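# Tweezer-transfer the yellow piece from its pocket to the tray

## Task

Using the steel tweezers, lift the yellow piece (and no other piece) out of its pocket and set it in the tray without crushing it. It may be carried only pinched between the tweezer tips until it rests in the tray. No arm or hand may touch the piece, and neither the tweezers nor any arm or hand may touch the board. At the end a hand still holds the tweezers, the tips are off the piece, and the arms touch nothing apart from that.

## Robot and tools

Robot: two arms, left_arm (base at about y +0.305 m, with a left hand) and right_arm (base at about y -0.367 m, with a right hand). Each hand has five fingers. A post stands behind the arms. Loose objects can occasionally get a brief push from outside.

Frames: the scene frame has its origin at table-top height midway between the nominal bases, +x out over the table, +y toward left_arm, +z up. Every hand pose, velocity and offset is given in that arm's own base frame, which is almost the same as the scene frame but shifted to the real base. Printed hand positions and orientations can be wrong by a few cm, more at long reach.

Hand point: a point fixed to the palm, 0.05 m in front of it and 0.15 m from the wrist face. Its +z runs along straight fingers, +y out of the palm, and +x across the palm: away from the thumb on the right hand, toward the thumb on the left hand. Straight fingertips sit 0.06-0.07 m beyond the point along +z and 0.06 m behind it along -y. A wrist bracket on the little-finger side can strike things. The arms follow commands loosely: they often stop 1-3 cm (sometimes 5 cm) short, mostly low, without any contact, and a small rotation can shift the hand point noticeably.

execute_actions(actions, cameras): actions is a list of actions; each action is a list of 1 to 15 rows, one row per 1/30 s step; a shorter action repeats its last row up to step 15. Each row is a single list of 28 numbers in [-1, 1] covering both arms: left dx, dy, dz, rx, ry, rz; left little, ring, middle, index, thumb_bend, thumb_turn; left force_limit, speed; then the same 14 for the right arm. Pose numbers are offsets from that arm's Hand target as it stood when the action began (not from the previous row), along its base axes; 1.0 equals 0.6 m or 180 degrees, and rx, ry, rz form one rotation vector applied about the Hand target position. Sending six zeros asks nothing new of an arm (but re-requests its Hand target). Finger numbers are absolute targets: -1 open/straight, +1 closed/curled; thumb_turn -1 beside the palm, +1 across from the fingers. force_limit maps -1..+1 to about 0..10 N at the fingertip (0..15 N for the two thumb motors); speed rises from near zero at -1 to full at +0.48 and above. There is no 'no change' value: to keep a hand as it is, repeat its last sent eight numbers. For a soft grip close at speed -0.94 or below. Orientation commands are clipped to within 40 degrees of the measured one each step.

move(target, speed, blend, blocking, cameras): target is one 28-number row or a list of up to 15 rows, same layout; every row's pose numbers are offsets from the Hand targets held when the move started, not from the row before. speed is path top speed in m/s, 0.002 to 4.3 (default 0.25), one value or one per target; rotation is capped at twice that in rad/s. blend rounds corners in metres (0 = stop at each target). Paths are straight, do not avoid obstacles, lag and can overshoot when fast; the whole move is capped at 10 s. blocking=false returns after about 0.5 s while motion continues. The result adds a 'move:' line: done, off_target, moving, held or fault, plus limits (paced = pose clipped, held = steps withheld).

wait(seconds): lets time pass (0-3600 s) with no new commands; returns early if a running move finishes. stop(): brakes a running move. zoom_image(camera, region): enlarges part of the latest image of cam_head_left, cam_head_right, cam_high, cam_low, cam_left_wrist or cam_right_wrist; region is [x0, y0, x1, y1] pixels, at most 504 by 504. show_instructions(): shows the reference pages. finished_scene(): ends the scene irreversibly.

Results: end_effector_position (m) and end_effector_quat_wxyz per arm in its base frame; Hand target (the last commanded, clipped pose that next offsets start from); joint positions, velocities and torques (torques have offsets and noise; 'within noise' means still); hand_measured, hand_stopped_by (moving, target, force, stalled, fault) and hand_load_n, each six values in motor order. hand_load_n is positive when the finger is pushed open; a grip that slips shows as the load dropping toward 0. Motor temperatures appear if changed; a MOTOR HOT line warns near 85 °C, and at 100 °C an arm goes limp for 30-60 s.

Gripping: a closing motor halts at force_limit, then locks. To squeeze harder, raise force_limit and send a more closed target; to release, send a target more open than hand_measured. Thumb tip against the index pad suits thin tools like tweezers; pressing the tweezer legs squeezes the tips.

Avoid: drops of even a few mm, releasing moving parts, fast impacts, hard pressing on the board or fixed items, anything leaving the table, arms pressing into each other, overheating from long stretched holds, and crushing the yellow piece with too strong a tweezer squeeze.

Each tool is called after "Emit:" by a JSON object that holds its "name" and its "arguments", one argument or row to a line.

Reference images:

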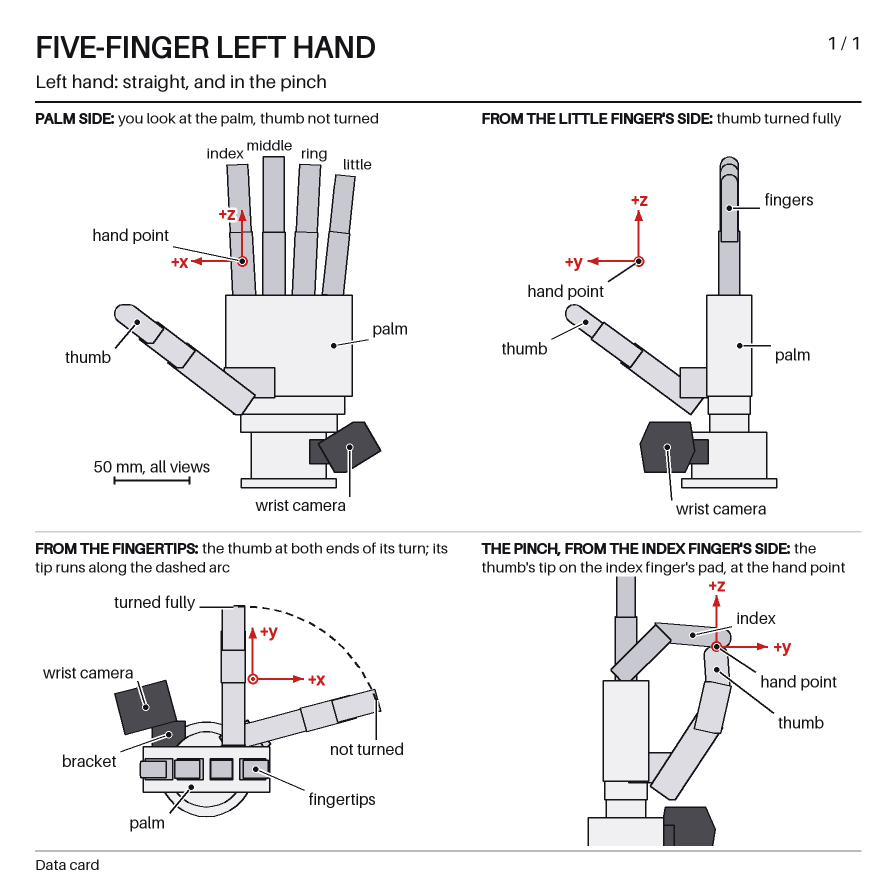

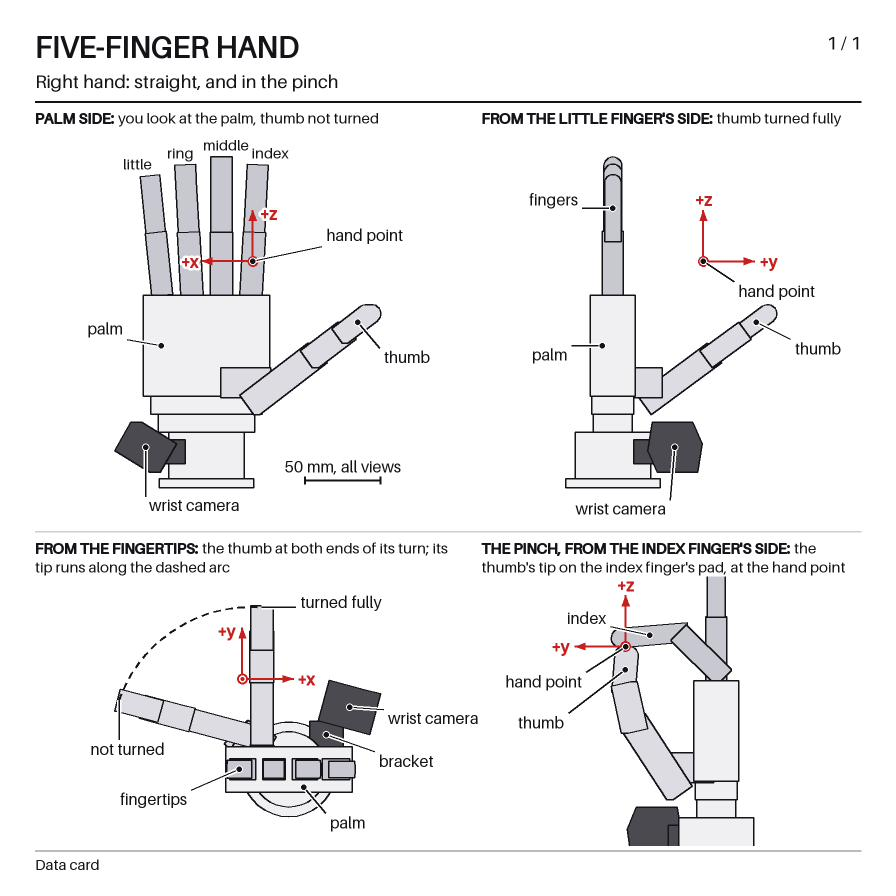

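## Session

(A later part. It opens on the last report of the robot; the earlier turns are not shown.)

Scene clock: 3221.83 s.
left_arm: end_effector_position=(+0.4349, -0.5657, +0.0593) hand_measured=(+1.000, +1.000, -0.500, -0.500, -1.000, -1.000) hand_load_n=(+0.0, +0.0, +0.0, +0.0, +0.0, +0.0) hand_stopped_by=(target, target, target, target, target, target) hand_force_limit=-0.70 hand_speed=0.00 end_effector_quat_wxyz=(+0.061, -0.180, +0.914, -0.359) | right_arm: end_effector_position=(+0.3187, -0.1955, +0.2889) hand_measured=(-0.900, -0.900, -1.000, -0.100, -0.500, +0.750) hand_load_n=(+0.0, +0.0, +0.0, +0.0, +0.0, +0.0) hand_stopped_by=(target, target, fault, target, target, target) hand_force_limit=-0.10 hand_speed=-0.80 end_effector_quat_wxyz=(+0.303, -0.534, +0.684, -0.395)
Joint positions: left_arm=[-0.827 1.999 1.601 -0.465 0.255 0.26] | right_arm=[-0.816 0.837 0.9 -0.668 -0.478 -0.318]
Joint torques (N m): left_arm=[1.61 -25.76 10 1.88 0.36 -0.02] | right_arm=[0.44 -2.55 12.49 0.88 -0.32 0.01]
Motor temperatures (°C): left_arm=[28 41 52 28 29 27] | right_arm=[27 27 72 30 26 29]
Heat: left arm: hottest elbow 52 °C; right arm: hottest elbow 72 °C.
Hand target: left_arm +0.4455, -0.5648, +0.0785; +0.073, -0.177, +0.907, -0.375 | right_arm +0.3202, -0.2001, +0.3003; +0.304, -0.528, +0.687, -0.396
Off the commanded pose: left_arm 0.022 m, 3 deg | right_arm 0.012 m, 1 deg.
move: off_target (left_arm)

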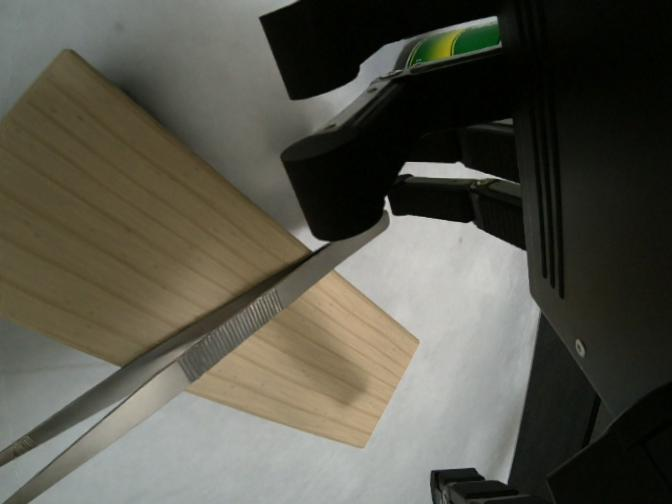

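Emit:
{"name": "move", "arguments": {
  "target": [-0.006,0.026,-0.004,0,0,0,1,1,-0.5,-0.5,-1,-1,-0.7,0,0,0,0,0,0,0,-0.9,-0.9,-0.3,-0.1,-0.5,0.75,-0.1,-0.8],
  "speed": 0.05,
  "cameras": ["cam_left_wrist"]
}}

Scene clock: 3231.80 s.
left_arm: end_effector_position=(+0.4306, -0.5518, +0.0590) hand_measured=(+1.000, +1.000, -0.500, -0.500, -1.000, -1.000) hand_load_n=(+0.0, +0.0, +0.0, +0.0, +0.0, +0.0) hand_stopped_by=(target, target, target, target, target, target) hand_force_limit=-0.70 hand_speed=0.00 end_effector_quat_wxyz=(+0.060, -0.182, +0.913, -0.360) | right_arm: end_effector_position=(+0.3187, -0.1955, +0.2889) hand_measured=(-0.900, -0.900, -1.000, -0.100, -0.500, +0.750) hand_load_n=(+0.0, +0.0, +0.0, +0.0, +0.0, +0.0) hand_stopped_by=(target, target, fault, target, target, target) hand_force_limit=-0.10 hand_speed=-0.80 end_effector_quat_wxyz=(+0.303, -0.534, +0.684, -0.395)
Joint positions: left_arm=[-0.816 1.967 1.548 -0.443 0.264 0.263] | right_arm=[-0.816 0.837 0.9 -0.668 -0.478 -0.318]
Joint torques (N m): left_arm=[1.79 -25 9.77 1.99 0.32 0.03] | right_arm=[0.44 -2.61 12.49 0.87 -0.32 0.01]
Motor temperatures (°C): left_arm=[28 42 51 28 29 27] | right_arm=[27 27 72 30 26 29]
Heat: left arm: hottest elbow 51 °C; right arm: hottest elbow 72 °C.
Hand target: left_arm +0.4419, -0.5492, +0.0762; +0.073, -0.177, +0.907, -0.375 | right_arm +0.3202, -0.2001, +0.3003; +0.304, -0.528, +0.687, -0.396
Off the commanded pose: left_arm 0.021 m, 3 deg | right_arm 0.012 m, 1 deg.
move: off_target (left_arm)

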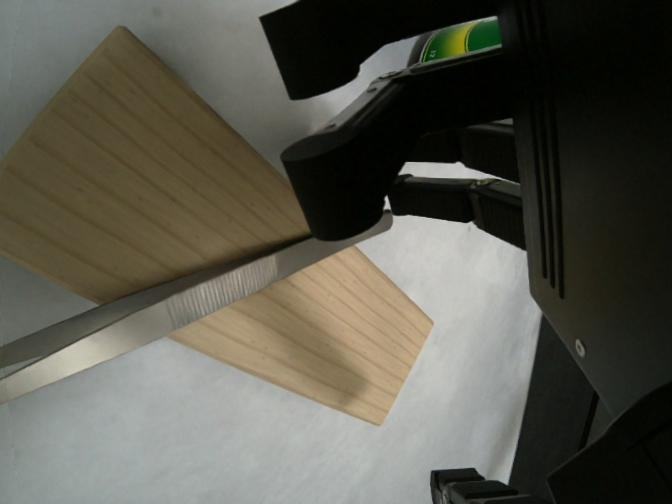

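Emit:
{"name": "move", "arguments": {
  "target": [-0.006,0.026,-0.002,0,0,0,1,1,-0.5,-0.5,-1,-1,-0.7,0,0,0,0,0,0,0,-0.9,-0.9,-0.3,-0.1,-0.5,0.75,-0.1,-0.8],
  "speed": 0.05,
  "cameras": ["cam_left_wrist"]
}}

Scene clock: 3250.07 s.
left_arm: end_effector_position=(+0.4270, -0.5353, +0.0565) hand_measured=(+1.000, +1.000, -0.500, -0.500, -1.000, -1.000) hand_load_n=(+0.0, +0.5, +0.0, +0.0, +0.0, +0.0) hand_stopped_by=(target, target, target, target, target, target) hand_force_limit=-0.70 hand_speed=0.00 end_effector_quat_wxyz=(+0.059, -0.183, +0.913, -0.359) | right_arm: end_effector_position=(+0.3187, -0.1955, +0.2889) hand_measured=(-0.900, -0.900, -1.000, -0.100, -0.500, +0.750) hand_load_n=(+0.0, +0.0, -0.5, +0.0, +0.0, +0.5) hand_stopped_by=(target, target, fault, target, target, target) hand_force_limit=-0.10 hand_speed=-0.80 end_effector_quat_wxyz=(+0.303, -0.534, +0.684, -0.395)
Joint positions: left_arm=[-0.802 1.937 1.494 -0.426 0.272 0.273] | right_arm=[-0.816 0.837 0.9 -0.668 -0.478 -0.318]
Joint torques (N m): left_arm=[1.49 -24.41 9.68 1.94 0.36 0.04] | right_arm=[0.56 -2.55 12.49 0.87 -0.32 0.01]
Motor temperatures (°C): left_arm=[28 42 49 28 29 27] | right_arm=[27 27 72 30 26 29]
Heat: left arm: hottest elbow 49 °C; right arm: hottest elbow 72 °C.
Hand target: left_arm +0.4382, -0.5336, +0.0748; +0.073, -0.177, +0.907, -0.375 | right_arm +0.3202, -0.2001, +0.3003; +0.304, -0.528, +0.687, -0.396
Off the commanded pose: left_arm 0.022 m, 3 deg | right_arm 0.012 m, 1 deg.
move: off_target (left_arm)

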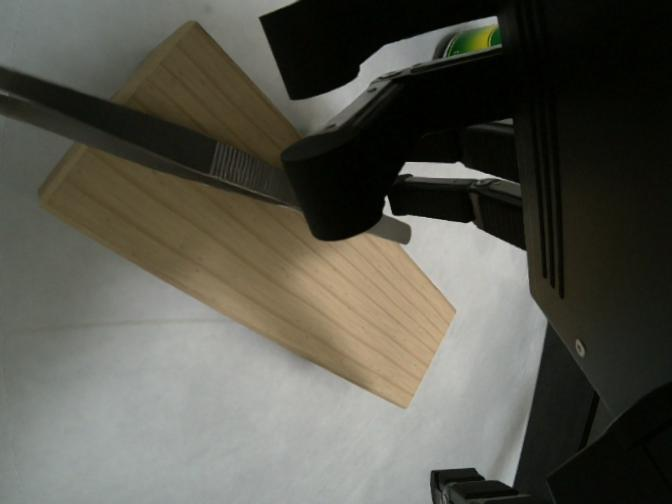

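Emit:
{"name": "execute_actions", "arguments": {
  "actions": [],
  "cameras": ["cam_head_right","cam_high","cam_low"]
}}

Emit:
{"name": "zoom_image", "arguments": {
  "camera": "cam_head_right",
  "region": [460, 180, 600, 280]
}}

Emit:
{"name": "zoom_image", "arguments": {
  "camera": "cam_high",
  "region": [500, 260, 680, 400]
}}

Emit:
{"name": "zoom_image", "arguments": {
  "camera": "cam_low",
  "region": [365, 220, 525, 320]
}}

Scene clock: 3258.17 s.
left_arm: end_effector_position=(+0.4272, -0.5351, +0.0565) hand_measured=(+1.000, +1.000, -0.500, -0.500, -1.000, -1.000) hand_load_n=(+0.0, +0.0, +0.0, +0.0, -0.5, +0.0) hand_stopped_by=(target, target, target, target, target, target) hand_force_limit=-0.70 hand_speed=0.00 end_effector_quat_wxyz=(+0.059, -0.183, +0.913, -0.359) | right_arm: end_effector_position=(+0.3187, -0.1955, +0.2889) hand_measured=(-0.900, -0.900, -1.000, -0.100, -0.500, +0.750) hand_load_n=(+0.0, +0.0, +0.0, +0.0, +0.0, +0.0) hand_stopped_by=(target, target, fault, target, target, target) hand_force_limit=-0.10 hand_speed=-0.80 end_effector_quat_wxyz=(+0.303, -0.534, +0.684, -0.395)
Joint positions: left_arm=[-0.801 1.937 1.494 -0.426 0.272 0.274] | right_arm=[-0.816 0.837 0.9 -0.668 -0.478 -0.318]
Joint velocities: within noise
Joint torques (N m): left_arm=[2.02 -24.29 9.68 1.92 0.35 0.04] | right_arm=[0.5 -2.61 12.51 0.9 -0.32 0]
Motor temperatures (°C): left_arm=[28 42 49 28 29 27] | right_arm=[27 27 72 30 26 29]
Heat: left arm: hottest elbow 49 °C; right arm: hottest elbow 72 °C.
Hand target: left_arm +0.4383, -0.5335, +0.0748; +0.073, -0.177, +0.907, -0.375 | right_arm +0.3202, -0.2001, +0.3003; +0.304, -0.528, +0.687, -0.396
Off the commanded pose: left_arm 0.022 m, 3 deg | right_arm 0.012 m, 1 deg.
Images, in order (width x height): cam_head_right 896x504, cam_high 896x504, cam_low 896x504.

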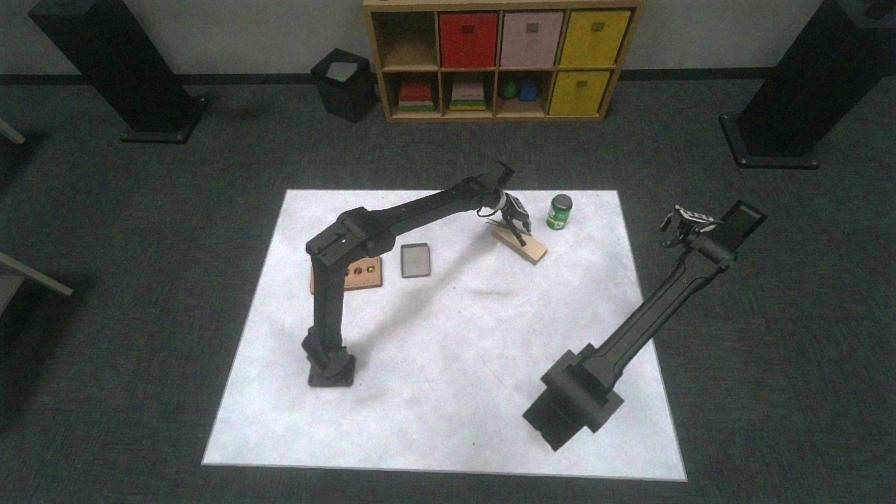

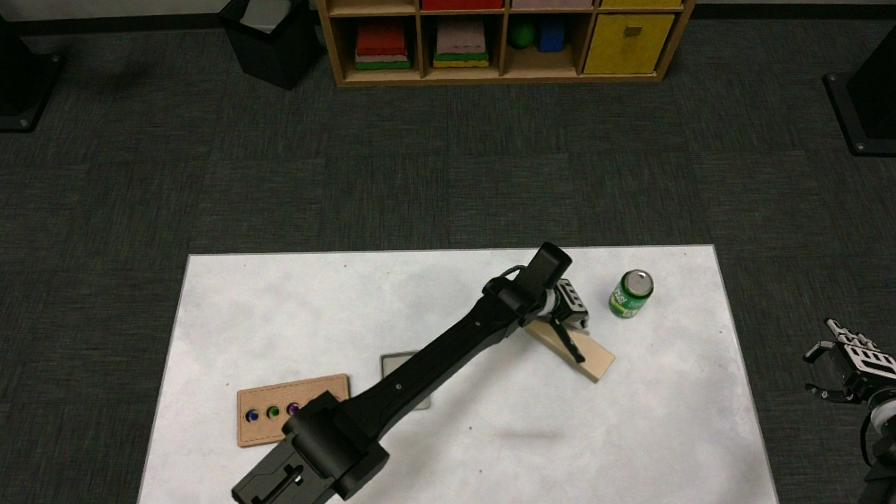

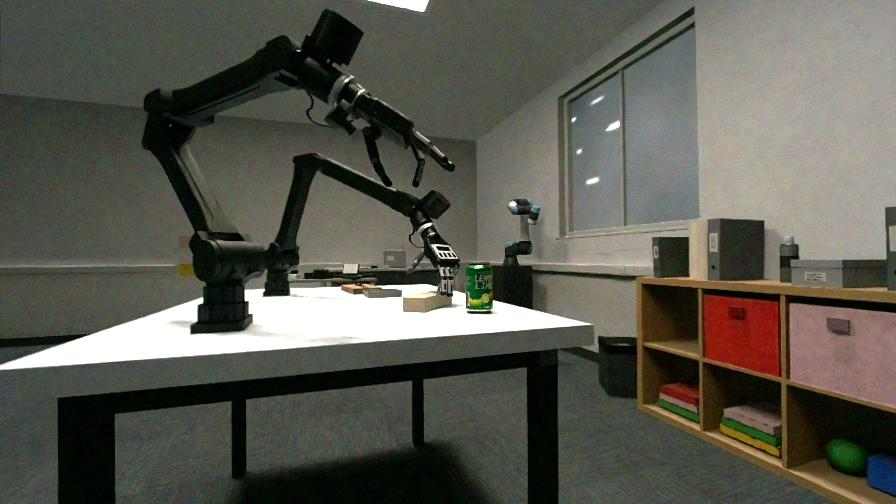

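Scaled by 3.600 from the camera's image (finer frame: 1280x720).

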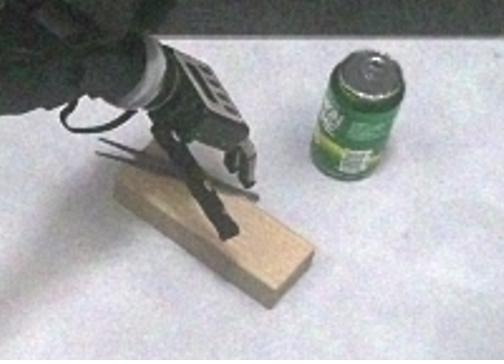

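Scaled by 2.800 from the camera's image (finer frame: 1280x720).

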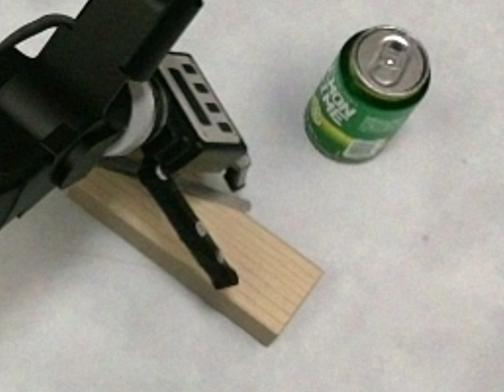

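Scaled by 3.150 from the camera's image (finer frame: 1280x720).

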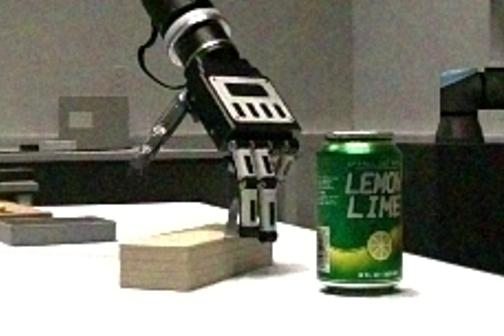

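Emit:
{"name": "move", "arguments": {
  "target": [
    [0.005,-0.012,0,0,0,0,1,1,-0.5,-0.5,-1,-1,-0.7,0,0,0,0,0,0,0,-0.9,-0.9,-0.3,-0.1,-0.5,0.75,-0.1,-0.8],
    [0.005,-0.012,0.13,0,0,0,1,1,-0.5,-0.5,-1,-1,-0.7,0,0,0,0,0,0,0,-0.9,-0.9,-0.3,-0.1,-0.5,0.75,-0.1,-0.8]
  ],
  "speed": 0.08,
  "cameras": ["cam_left_wrist"]
}}

Scene clock: 3349.23 s.
left_arm: end_effector_position=(+0.4245, -0.5323, +0.1162) hand_measured=(+1.000, +1.000, -0.500, -0.500, -1.000, -1.000) hand_load_n=(+0.0, +0.0, +0.0, +0.5, -0.5, +0.0) hand_stopped_by=(target, target, target, target, target, target) hand_force_limit=-0.70 hand_speed=0.00 end_effector_quat_wxyz=(+0.054, -0.185, +0.916, -0.351) | right_arm: end_effector_position=(+0.3187, -0.1955, +0.2889) hand_measured=(-0.900, -0.900, -1.000, -0.100, -0.500, +0.750) hand_load_n=(+0.0, +0.0, +0.0, +0.0, +0.0, +0.0) hand_stopped_by=(target, target, fault, target, target, target) hand_force_limit=-0.10 hand_speed=-0.80 end_effector_quat_wxyz=(+0.303, -0.534, +0.684, -0.395)
Joint positions: left_arm=[-0.801 1.88 1.58 -0.589 0.272 0.274] | right_arm=[-0.816 0.837 0.9 -0.668 -0.478 -0.318]
Joint torques (N m): left_arm=[1.79 -24.06 14.74 0.88 0.24 0.01] | right_arm=[0.5 -2.61 12.51 0.87 -0.32 0.01]
Motor temperatures (°C): left_arm=[28 43 48 28 29 27] | right_arm=[27 27 72 30 26 29]
Heat: left arm: hottest elbow 48 °C; right arm: hottest elbow 72 °C.
Hand target: left_arm +0.4414, -0.5408, +0.1531; +0.074, -0.177, +0.907, -0.375 | right_arm +0.3202, -0.2001, +0.3003; +0.304, -0.528, +0.687, -0.396
Off the commanded pose: left_arm 0.041 m, 4 deg | right_arm 0.012 m, 1 deg.
move: off_target (left_arm)

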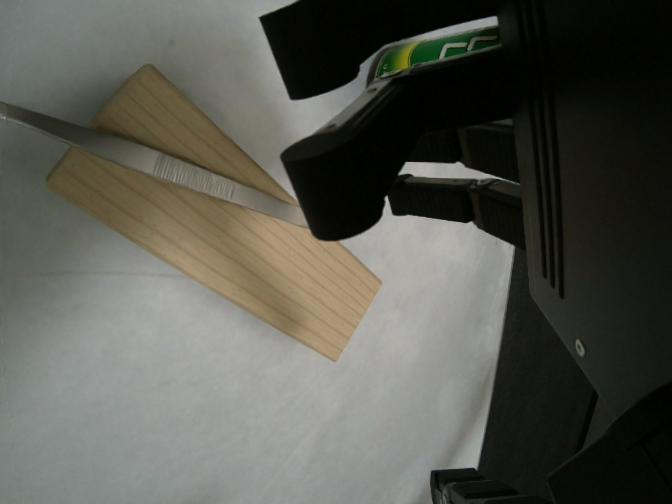

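Emit:
{"name": "zoom_image", "arguments": {
  "camera": "cam_left_wrist",
  "region": [0, 50, 252, 239]
}}

Scaled by 2.000 from the camera's image (finer frame: 960x720).

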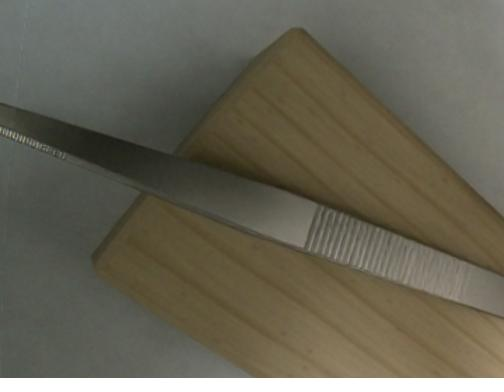

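Emit:
{"name": "move", "arguments": {
  "target": [0.0477,0.2063,-0.0385,0,0,0,1,1,-0.5,-0.5,-1,-1,-0.7,0,0,0,0,0,0,0,-0.9,-0.9,-0.3,-0.1,-0.5,0.75,-0.1,-0.8],
  "speed": 0.12,
  "cameras": ["cam_left_wrist","cam_head_right","cam_high"]
}}

Emit:
{"name": "zoom_image", "arguments": {
  "camera": "cam_high",
  "region": [460, 230, 712, 419]
}}

Emit:
{"name": "zoom_image", "arguments": {
  "camera": "cam_head_right",
  "region": [440, 170, 600, 290]
}}

Scene clock: 3407.23 s.
left_arm: end_effector_position=(+0.4627, -0.4178, +0.1140) hand_measured=(+1.000, +1.000, -0.500, -0.500, -1.000, -1.000) hand_load_n=(+0.0, +0.0, +0.0, +0.0, +0.0, +0.0) hand_stopped_by=(target, target, target, target, target, target) hand_force_limit=-0.70 hand_speed=0.00 end_effector_quat_wxyz=(+0.057, -0.187, +0.912, -0.361) | right_arm: end_effector_position=(+0.3187, -0.1955, +0.2889) hand_measured=(-0.900, -0.900, -1.000, -0.100, -0.500, +0.750) hand_load_n=(+0.0, +0.0, +0.0, +0.0, +0.0, +0.0) hand_stopped_by=(target, target, fault, target, target, target) hand_force_limit=-0.10 hand_speed=-0.80 end_effector_quat_wxyz=(+0.303, -0.534, +0.684, -0.395)
Joint positions: left_arm=[-0.608 1.764 1.406 -0.559 0.396 0.423] | right_arm=[-0.816 0.837 0.9 -0.668 -0.478 -0.318]
Joint torques (N m): left_arm=[1.55 -21.77 10.07 1.87 0.45 0.05] | right_arm=[0.5 -2.55 12.51 0.88 -0.32 0.01]
Motor temperatures (°C): left_arm=[28 40 55 28 29 27] | right_arm=[27 27 73 30 26 29]
Heat: left arm: hottest elbow 55 °C; right arm: hottest elbow 73 °C.
Hand target: left_arm +0.4699, -0.4169, +0.1298; +0.073, -0.177, +0.907, -0.375 | right_arm +0.3202, -0.2001, +0.3003; +0.304, -0.528, +0.687, -0.396
Off the commanded pose: left_arm 0.018 m, 3 deg | right_arm 0.012 m, 1 deg.
move: off_target (left_arm)
Images, in order (width x height): cam_head_right 896x504, cam_high 896x504, cam_left_wrist 672x504.

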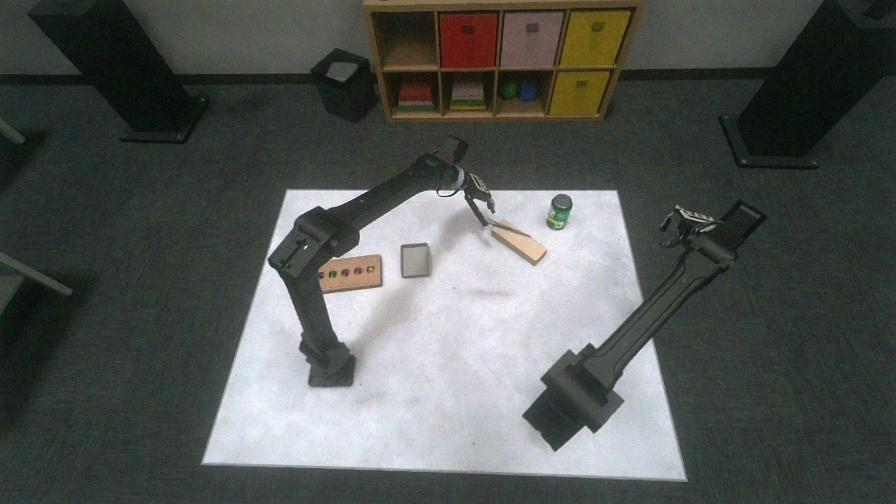

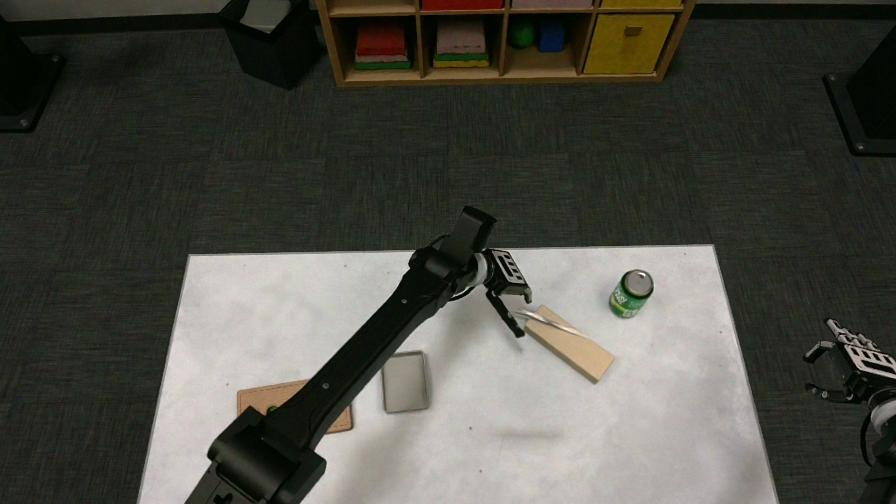

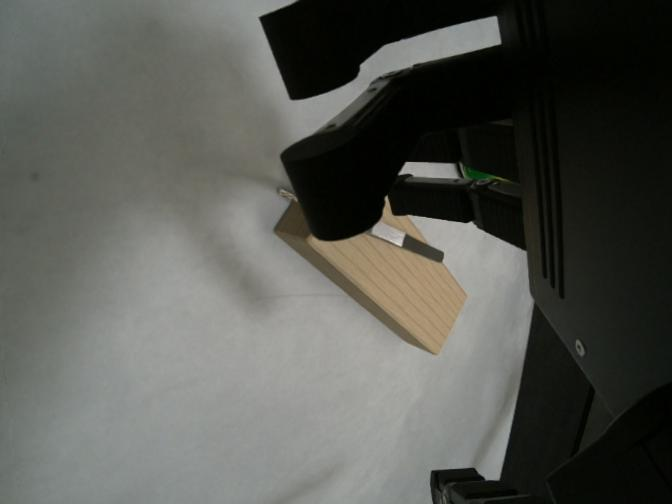

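Scaled by 2.000 from the camera's image (finer frame: 1280x720).

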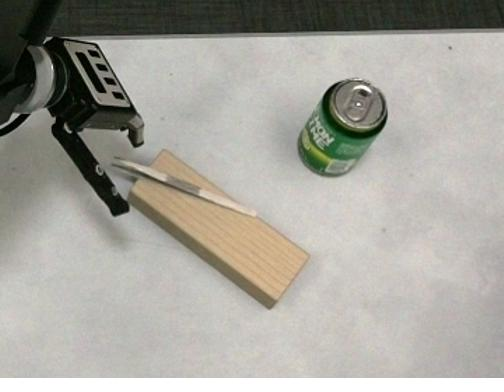

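Scaled by 3.150 from the camera's image (finer frame: 1280x720).

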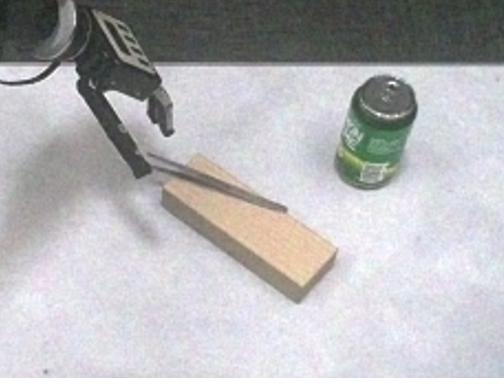

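Emit:
{"name": "move", "arguments": {
  "target": [0.03,-0.0167,-0.015,0,0,0,1,1,-0.5,-0.5,-1,-1,-0.7,0,0,0,0,0,0,0,-0.9,-0.9,-0.3,-0.1,-0.5,0.75,-0.1,-0.8],
  "speed": 0.08,
  "cameras": ["cam_left_wrist","cam_head_right","cam_high"]
}}

Emit:
{"name": "zoom_image", "arguments": {
  "camera": "cam_high",
  "region": [460, 230, 628, 356]
}}

Emit:
{"name": "zoom_image", "arguments": {
  "camera": "cam_head_right",
  "region": [450, 170, 562, 254]
}}

Scene clock: 3465.13 s.
left_arm: end_effector_position=(+0.4626, -0.4180, +0.0980) hand_measured=(+1.000, +1.000, -0.500, -0.500, -1.000, -1.000) hand_load_n=(+0.0, +0.0, +0.0, +0.0, +0.0, +0.0) hand_stopped_by=(target, target, target, target, target, target) hand_force_limit=-0.70 hand_speed=0.00 end_effector_quat_wxyz=(+0.049, -0.188, +0.915, -0.353) | right_arm: end_effector_position=(+0.3187, -0.1955, +0.2889) hand_measured=(-0.900, -0.900, -1.000, -0.100, -0.500, +0.750) hand_load_n=(+0.0, +0.5, +0.0, +0.0, +0.0, +0.0) hand_stopped_by=(target, target, fault, target, target, target) hand_force_limit=-0.10 hand_speed=-0.80 end_effector_quat_wxyz=(+0.303, -0.534, +0.684, -0.395)
Joint positions: left_arm=[-0.608 1.792 1.406 -0.556 0.398 0.426] | right_arm=[-0.816 0.837 0.9 -0.668 -0.478 -0.318]
Joint torques (N m): left_arm=[1.9 -19.72 14.46 1.69 0.46 0.05] | right_arm=[0.5 -2.67 12.49 0.88 -0.32 0.01]
Motor temperatures (°C): left_arm=[28 42 50 28 29 27] | right_arm=[27 27 73 30 26 29]
Heat: left arm: hottest elbow 50 °C; right arm: hottest elbow 73 °C.
Hand target: left_arm +0.4879, -0.4269, +0.1208; +0.073, -0.177, +0.907, -0.375 | right_arm +0.3202, -0.2001, +0.3003; +0.304, -0.528, +0.687, -0.396
Off the commanded pose: left_arm 0.035 m, 4 deg | right_arm 0.012 m, 1 deg.
move: off_target (left_arm)
Images, in order (width x height): cam_head_right 896x504, cam_high 896x504, cam_left_wrist 672x504.

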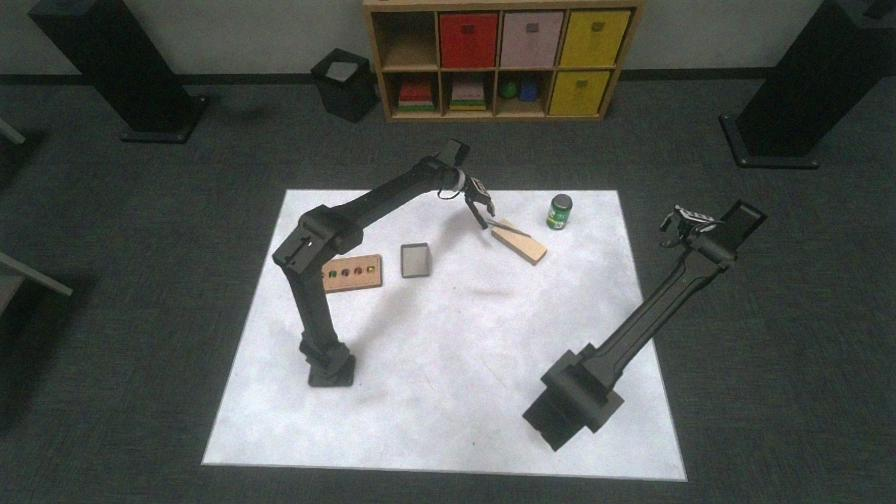

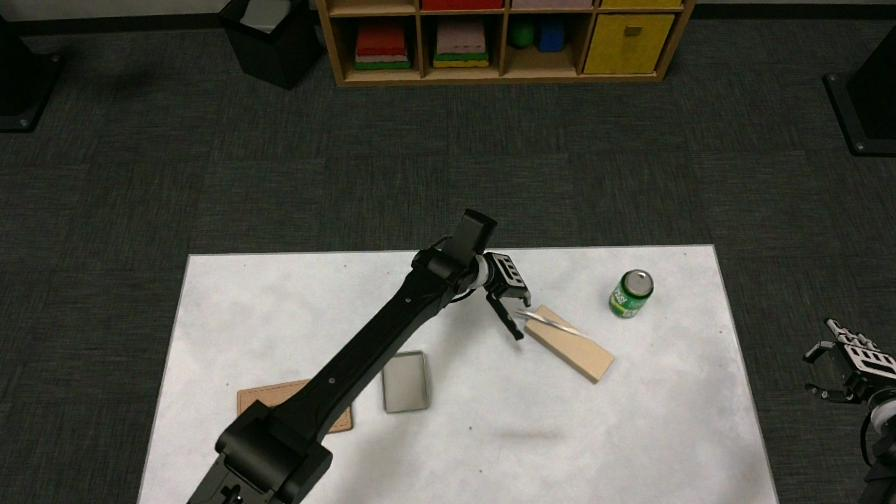

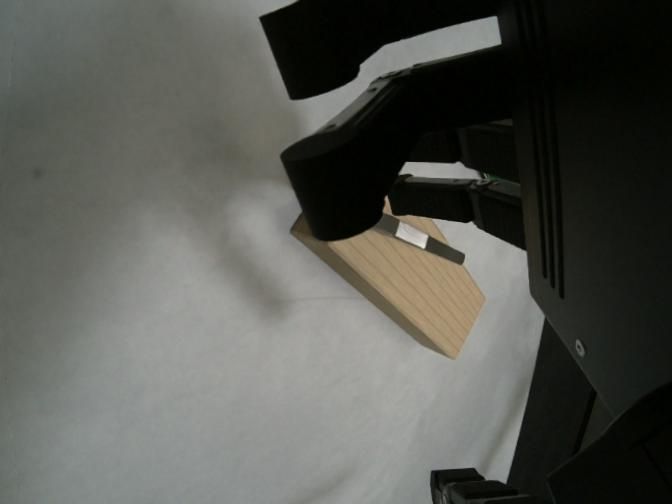

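Scaled by 3.000 from the camera's image (finer frame: 1280x720).

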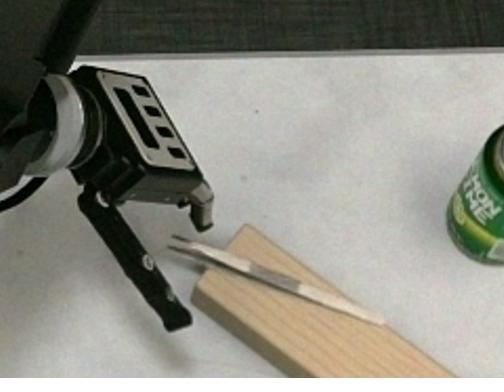

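Scaled by 4.500 from the camera's image (finer frame: 1280x720).

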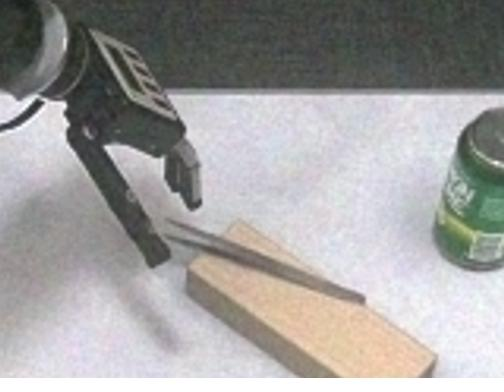

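Emit:
{"name": "move", "arguments": {
  "target": [0.02,-0.02,0.01,0,0,0,1,1,-0.5,-0.5,-1,-1,-0.7,0,0,0,0,0,0,0,-0.9,-0.9,-0.3,-0.1,-0.5,0.75,-0.1,-0.8],
  "speed": 0.12,
  "cameras": []
}}

Scene clock: 3493.83 s.
left_arm: end_effector_position=(+0.4830, -0.4322, +0.1104) hand_measured=(+1.000, +1.000, -0.500, -0.500, -1.000, -1.000) hand_load_n=(+0.0, +0.0, +0.0, +0.0, +0.0, +0.0) hand_stopped_by=(target, target, target, target, target, target) hand_force_limit=-0.70 hand_speed=0.00 end_effector_quat_wxyz=(+0.060, -0.184, +0.911, -0.365) | right_arm: end_effector_position=(+0.3187, -0.1955, +0.2889) hand_measured=(-0.900, -0.900, -1.000, -0.100, -0.500, +0.750) hand_load_n=(+0.0, +0.0, +0.0, +0.0, +0.0, +0.0) hand_stopped_by=(target, target, fault, target, target, target) hand_force_limit=-0.10 hand_speed=-0.80 end_effector_quat_wxyz=(+0.303, -0.534, +0.684, -0.395)
Joint positions: left_arm=[-0.608 1.824 1.478 -0.562 0.398 0.426] | right_arm=[-0.816 0.837 0.9 -0.668 -0.478 -0.318]
Joint torques (N m): left_arm=[1.26 -19.96 14.54 0.92 0.32 -0.02] | right_arm=[0.5 -2.55 12.49 0.85 -0.32 0]
Motor temperatures (°C): left_arm=[28 41 53 28 29 27] | right_arm=[27 27 73 30 26 29]
Heat: left arm: hottest elbow 53 °C; right arm: hottest elbow 73 °C.
Hand target: left_arm +0.5000, -0.4390, +0.1270; +0.073, -0.177, +0.907, -0.375 | right_arm +0.3202, -0.2001, +0.3003; +0.304, -0.528, +0.687, -0.396
Off the commanded pose: left_arm 0.024 m, 2 deg | right_arm 0.012 m, 1 deg.
move: off_target (left_arm)

Emit:
{"name": "move", "arguments": {
  "target": [-0.0183,0.0033,-0.085,0,0,0,1,1,-0.5,-0.5,-1,-1,-0.7,0,0,0,0,0,0,0,-0.9,-0.9,-0.3,-0.1,-0.5,0.75,-0.1,-0.8],
  "speed": 0.08,
  "cameras": ["cam_left_wrist","cam_head_right","cam_high","cam_low"]
}}

Emit:
{"name": "zoom_image", "arguments": {
  "camera": "cam_high",
  "region": [460, 230, 628, 356]
}}

Emit:
{"name": "zoom_image", "arguments": {
  "camera": "cam_head_right",
  "region": [450, 170, 562, 254]
}}

Emit:
{"name": "zoom_image", "arguments": {
  "camera": "cam_low",
  "region": [365, 220, 525, 320]
}}

Scene clock: 3507.27 s.
left_arm: end_effector_position=(+0.4847, -0.4331, +0.0744) hand_measured=(+1.000, +1.000, -0.500, -0.500, -1.000, -1.000) hand_load_n=(+0.0, +0.0, +0.0, +0.0, +0.0, +0.0) hand_stopped_by=(target, target, target, target, target, target) hand_force_limit=-0.70 hand_speed=0.00 end_effector_quat_wxyz=(+0.066, -0.182, +0.909, -0.370) | right_arm: end_effector_position=(+0.3187, -0.1955, +0.2889) hand_measured=(-0.900, -0.900, -1.000, -0.100, -0.500, +0.750) hand_load_n=(+0.0, +0.0, +0.0, +0.0, +0.0, +0.0) hand_stopped_by=(target, target, fault, target, target, target) hand_force_limit=-0.10 hand_speed=-0.80 end_effector_quat_wxyz=(+0.303, -0.534, +0.684, -0.395)
Joint positions: left_arm=[-0.608 1.856 1.419 -0.454 0.397 0.426] | right_arm=[-0.816 0.837 0.9 -0.668 -0.478 -0.318]
Joint torques (N m): left_arm=[0.67 -20.72 10.1 1.91 0.18 -0.07] | right_arm=[0.44 -2.61 12.49 0.88 -0.32 0.01]
Motor temperatures (°C): left_arm=[28 40 54 28 29 27] | right_arm=[27 27 73 30 26 29]
Heat: left arm: hottest elbow 54 °C; right arm: hottest elbow 73 °C.
Hand target: left_arm +0.4889, -0.4369, +0.0759; +0.073, -0.177, +0.907, -0.375 | right_arm +0.3202, -0.2001, +0.3003; +0.304, -0.528, +0.687, -0.396
Off the commanded pose: left_arm 0.006 m, 1 deg | right_arm 0.012 m, 1 deg.
move: done
Images, in order (width x height): cam_head_right 896x504, cam_high 896x504, cam_low 896x504, cam_left_wrist 672x504.

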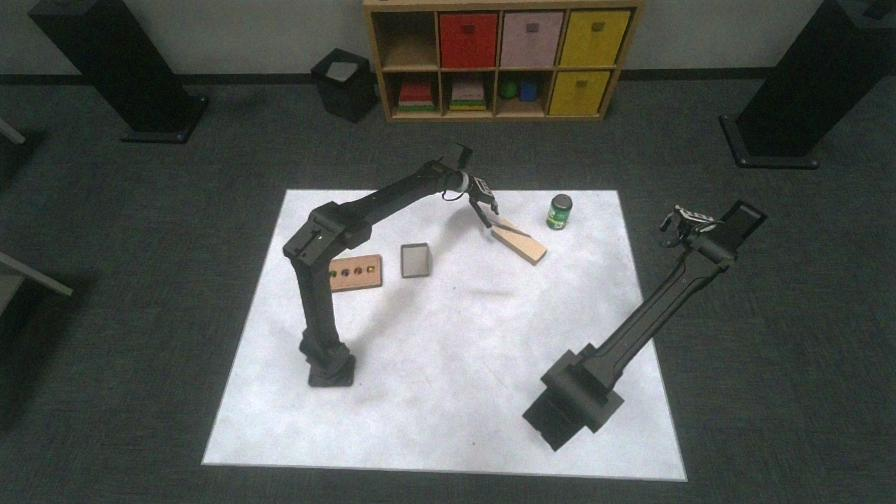

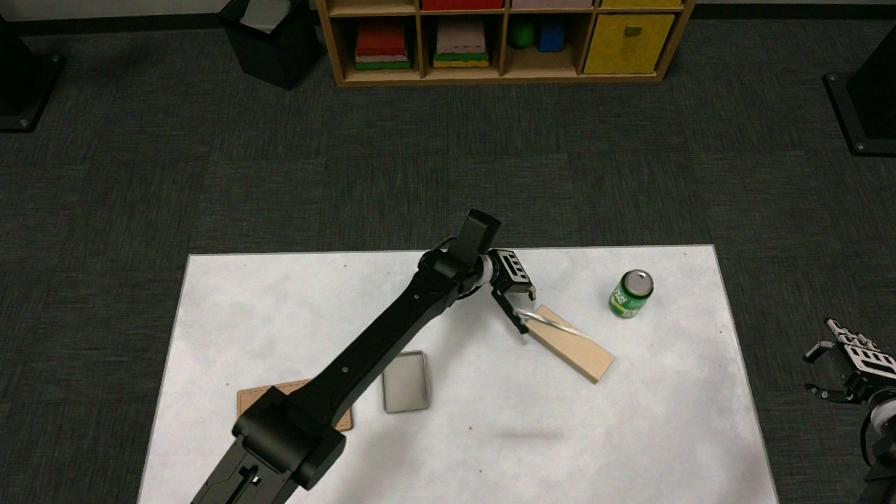

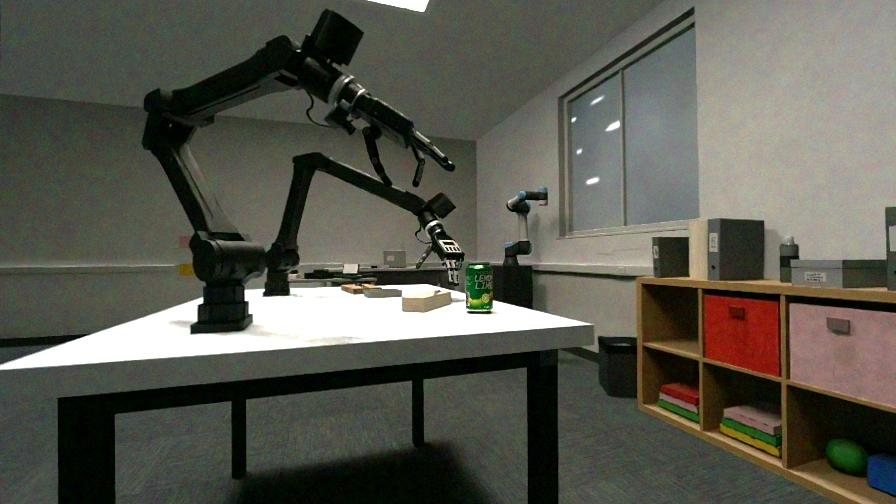

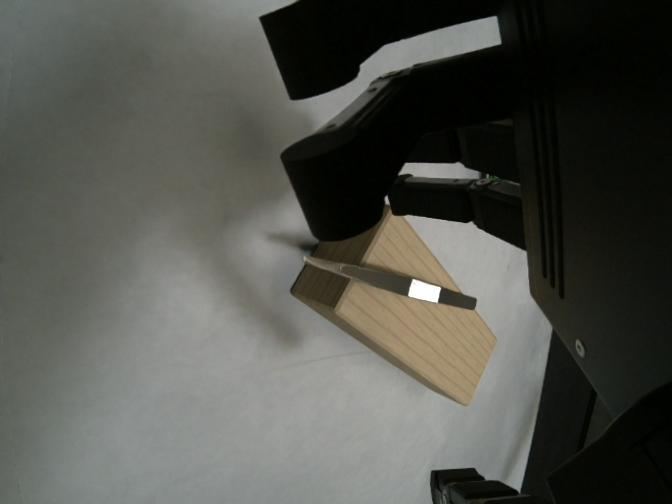

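Scaled by 3.000 from the camera's image (finer frame: 1280x720).

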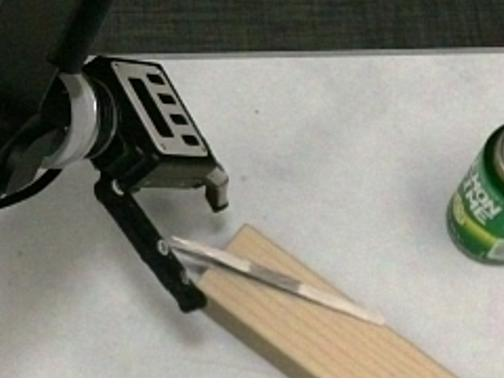

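Scaled by 4.500 from the camera's image (finer frame: 1280x720).

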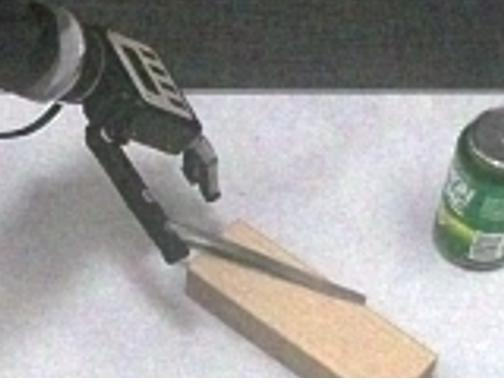

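Scaled by 3.150 from the camera's image (finer frame: 1280x720).

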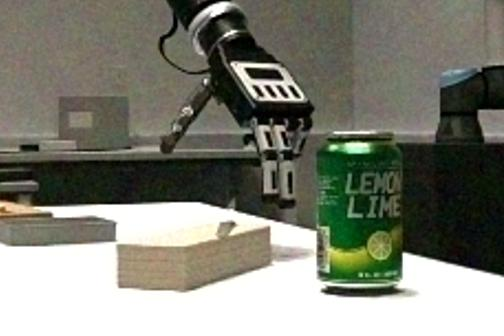

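Emit:
{"name": "move", "arguments": {
  "target": [
    [0.0,0.0,-0.0233,0,0,0,1,1,-0.5,-0.5,-1,-1,-0.7,0,0,0,0,0,0,0,-0.9,-0.9,-0.3,-0.1,-0.5,0.75,-0.1,-0.8],
    [-0.025,0.015,-0.02,0,0,0,1,1,-0.5,-0.5,-1,-1,-0.7,0,0,0,0,0,0,0,-0.9,-0.9,-0.3,-0.1,-0.5,0.75,-0.1,-0.8]
  ],
  "speed": 0.05,
  "cameras": ["cam_left_wrist","cam_head_right","cam_high"]
}}

Emit:
{"name": "zoom_image", "arguments": {
  "camera": "cam_head_right",
  "region": [450, 170, 562, 254]
}}

Scene clock: 3534.80 s.
left_arm: end_effector_position=(+0.4693, -0.4222, +0.0476) hand_measured=(+1.000, +1.000, -0.500, -0.500, -1.000, -1.000) hand_load_n=(+0.0, +0.0, +0.0, +0.0, +0.0, +0.0) hand_stopped_by=(target, target, target, target, target, target) hand_force_limit=-0.70 hand_speed=0.00 end_effector_quat_wxyz=(+0.059, -0.185, +0.912, -0.362) | right_arm: end_effector_position=(+0.3187, -0.1955, +0.2889) hand_measured=(-0.900, -0.900, -1.000, -0.100, -0.500, +0.750) hand_load_n=(+0.0, +0.0, +0.0, +0.5, +0.0, +0.0) hand_stopped_by=(target, target, fault, target, target, target) hand_force_limit=-0.10 hand_speed=-0.80 end_effector_quat_wxyz=(+0.303, -0.534, +0.684, -0.395)
Joint positions: left_arm=[-0.608 1.854 1.343 -0.404 0.396 0.426] | right_arm=[-0.816 0.837 0.9 -0.668 -0.478 -0.318]
Joint torques (N m): left_arm=[0.44 -22.77 9.68 1.85 0.17 -0.1] | right_arm=[0.5 -2.55 12.49 0.85 -0.32 0.01]
Motor temperatures (°C): left_arm=[28 39 50 28 29 27] | right_arm=[27 27 73 30 26 29]
Heat: left arm: hottest elbow 50 °C; right arm: hottest elbow 73 °C.
Hand target: left_arm +0.4739, -0.4280, +0.0640; +0.073, -0.177, +0.907, -0.375 | right_arm +0.3202, -0.2001, +0.3003; +0.304, -0.528, +0.687, -0.396
Off the commanded pose: left_arm 0.018 m, 2 deg | right_arm 0.012 m, 1 deg.
move: off_target (left_arm)
Images, in order (width x height): cam_head_right 896x504, cam_high 896x504, cam_left_wrist 672x504.

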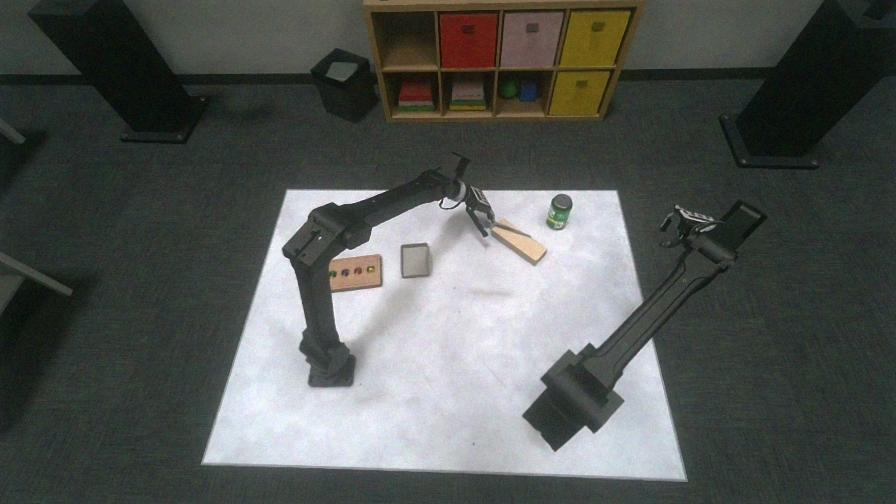

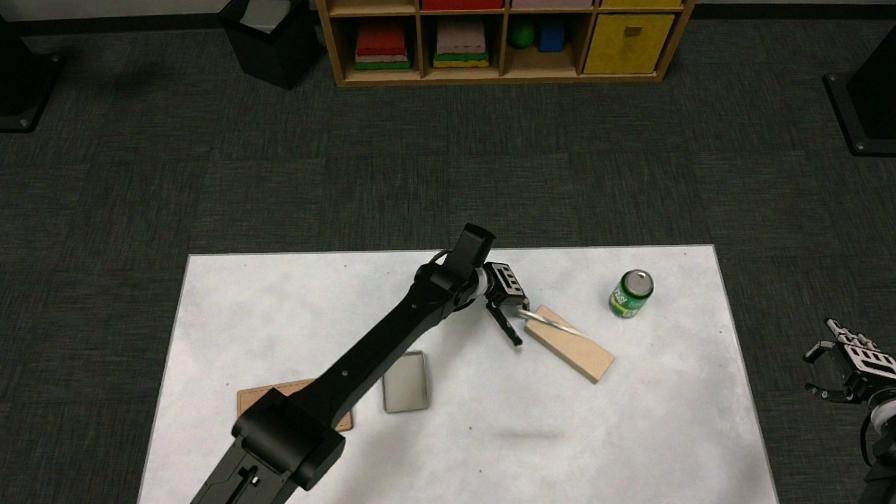

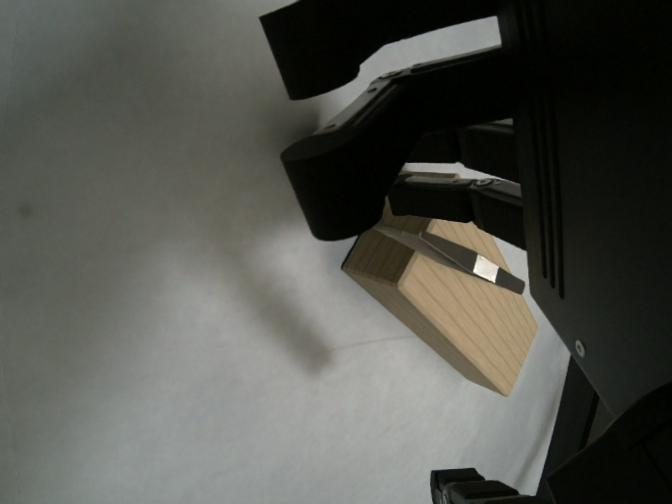

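Scaled by 4.500 from the camera's image (finer frame: 1280x720).

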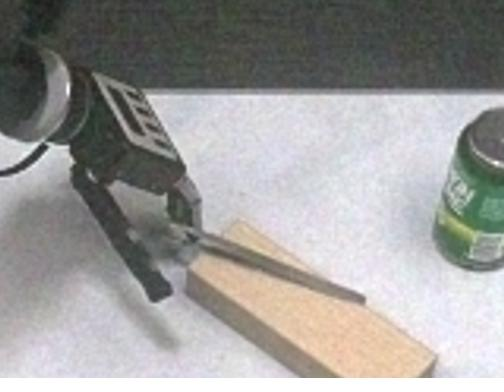

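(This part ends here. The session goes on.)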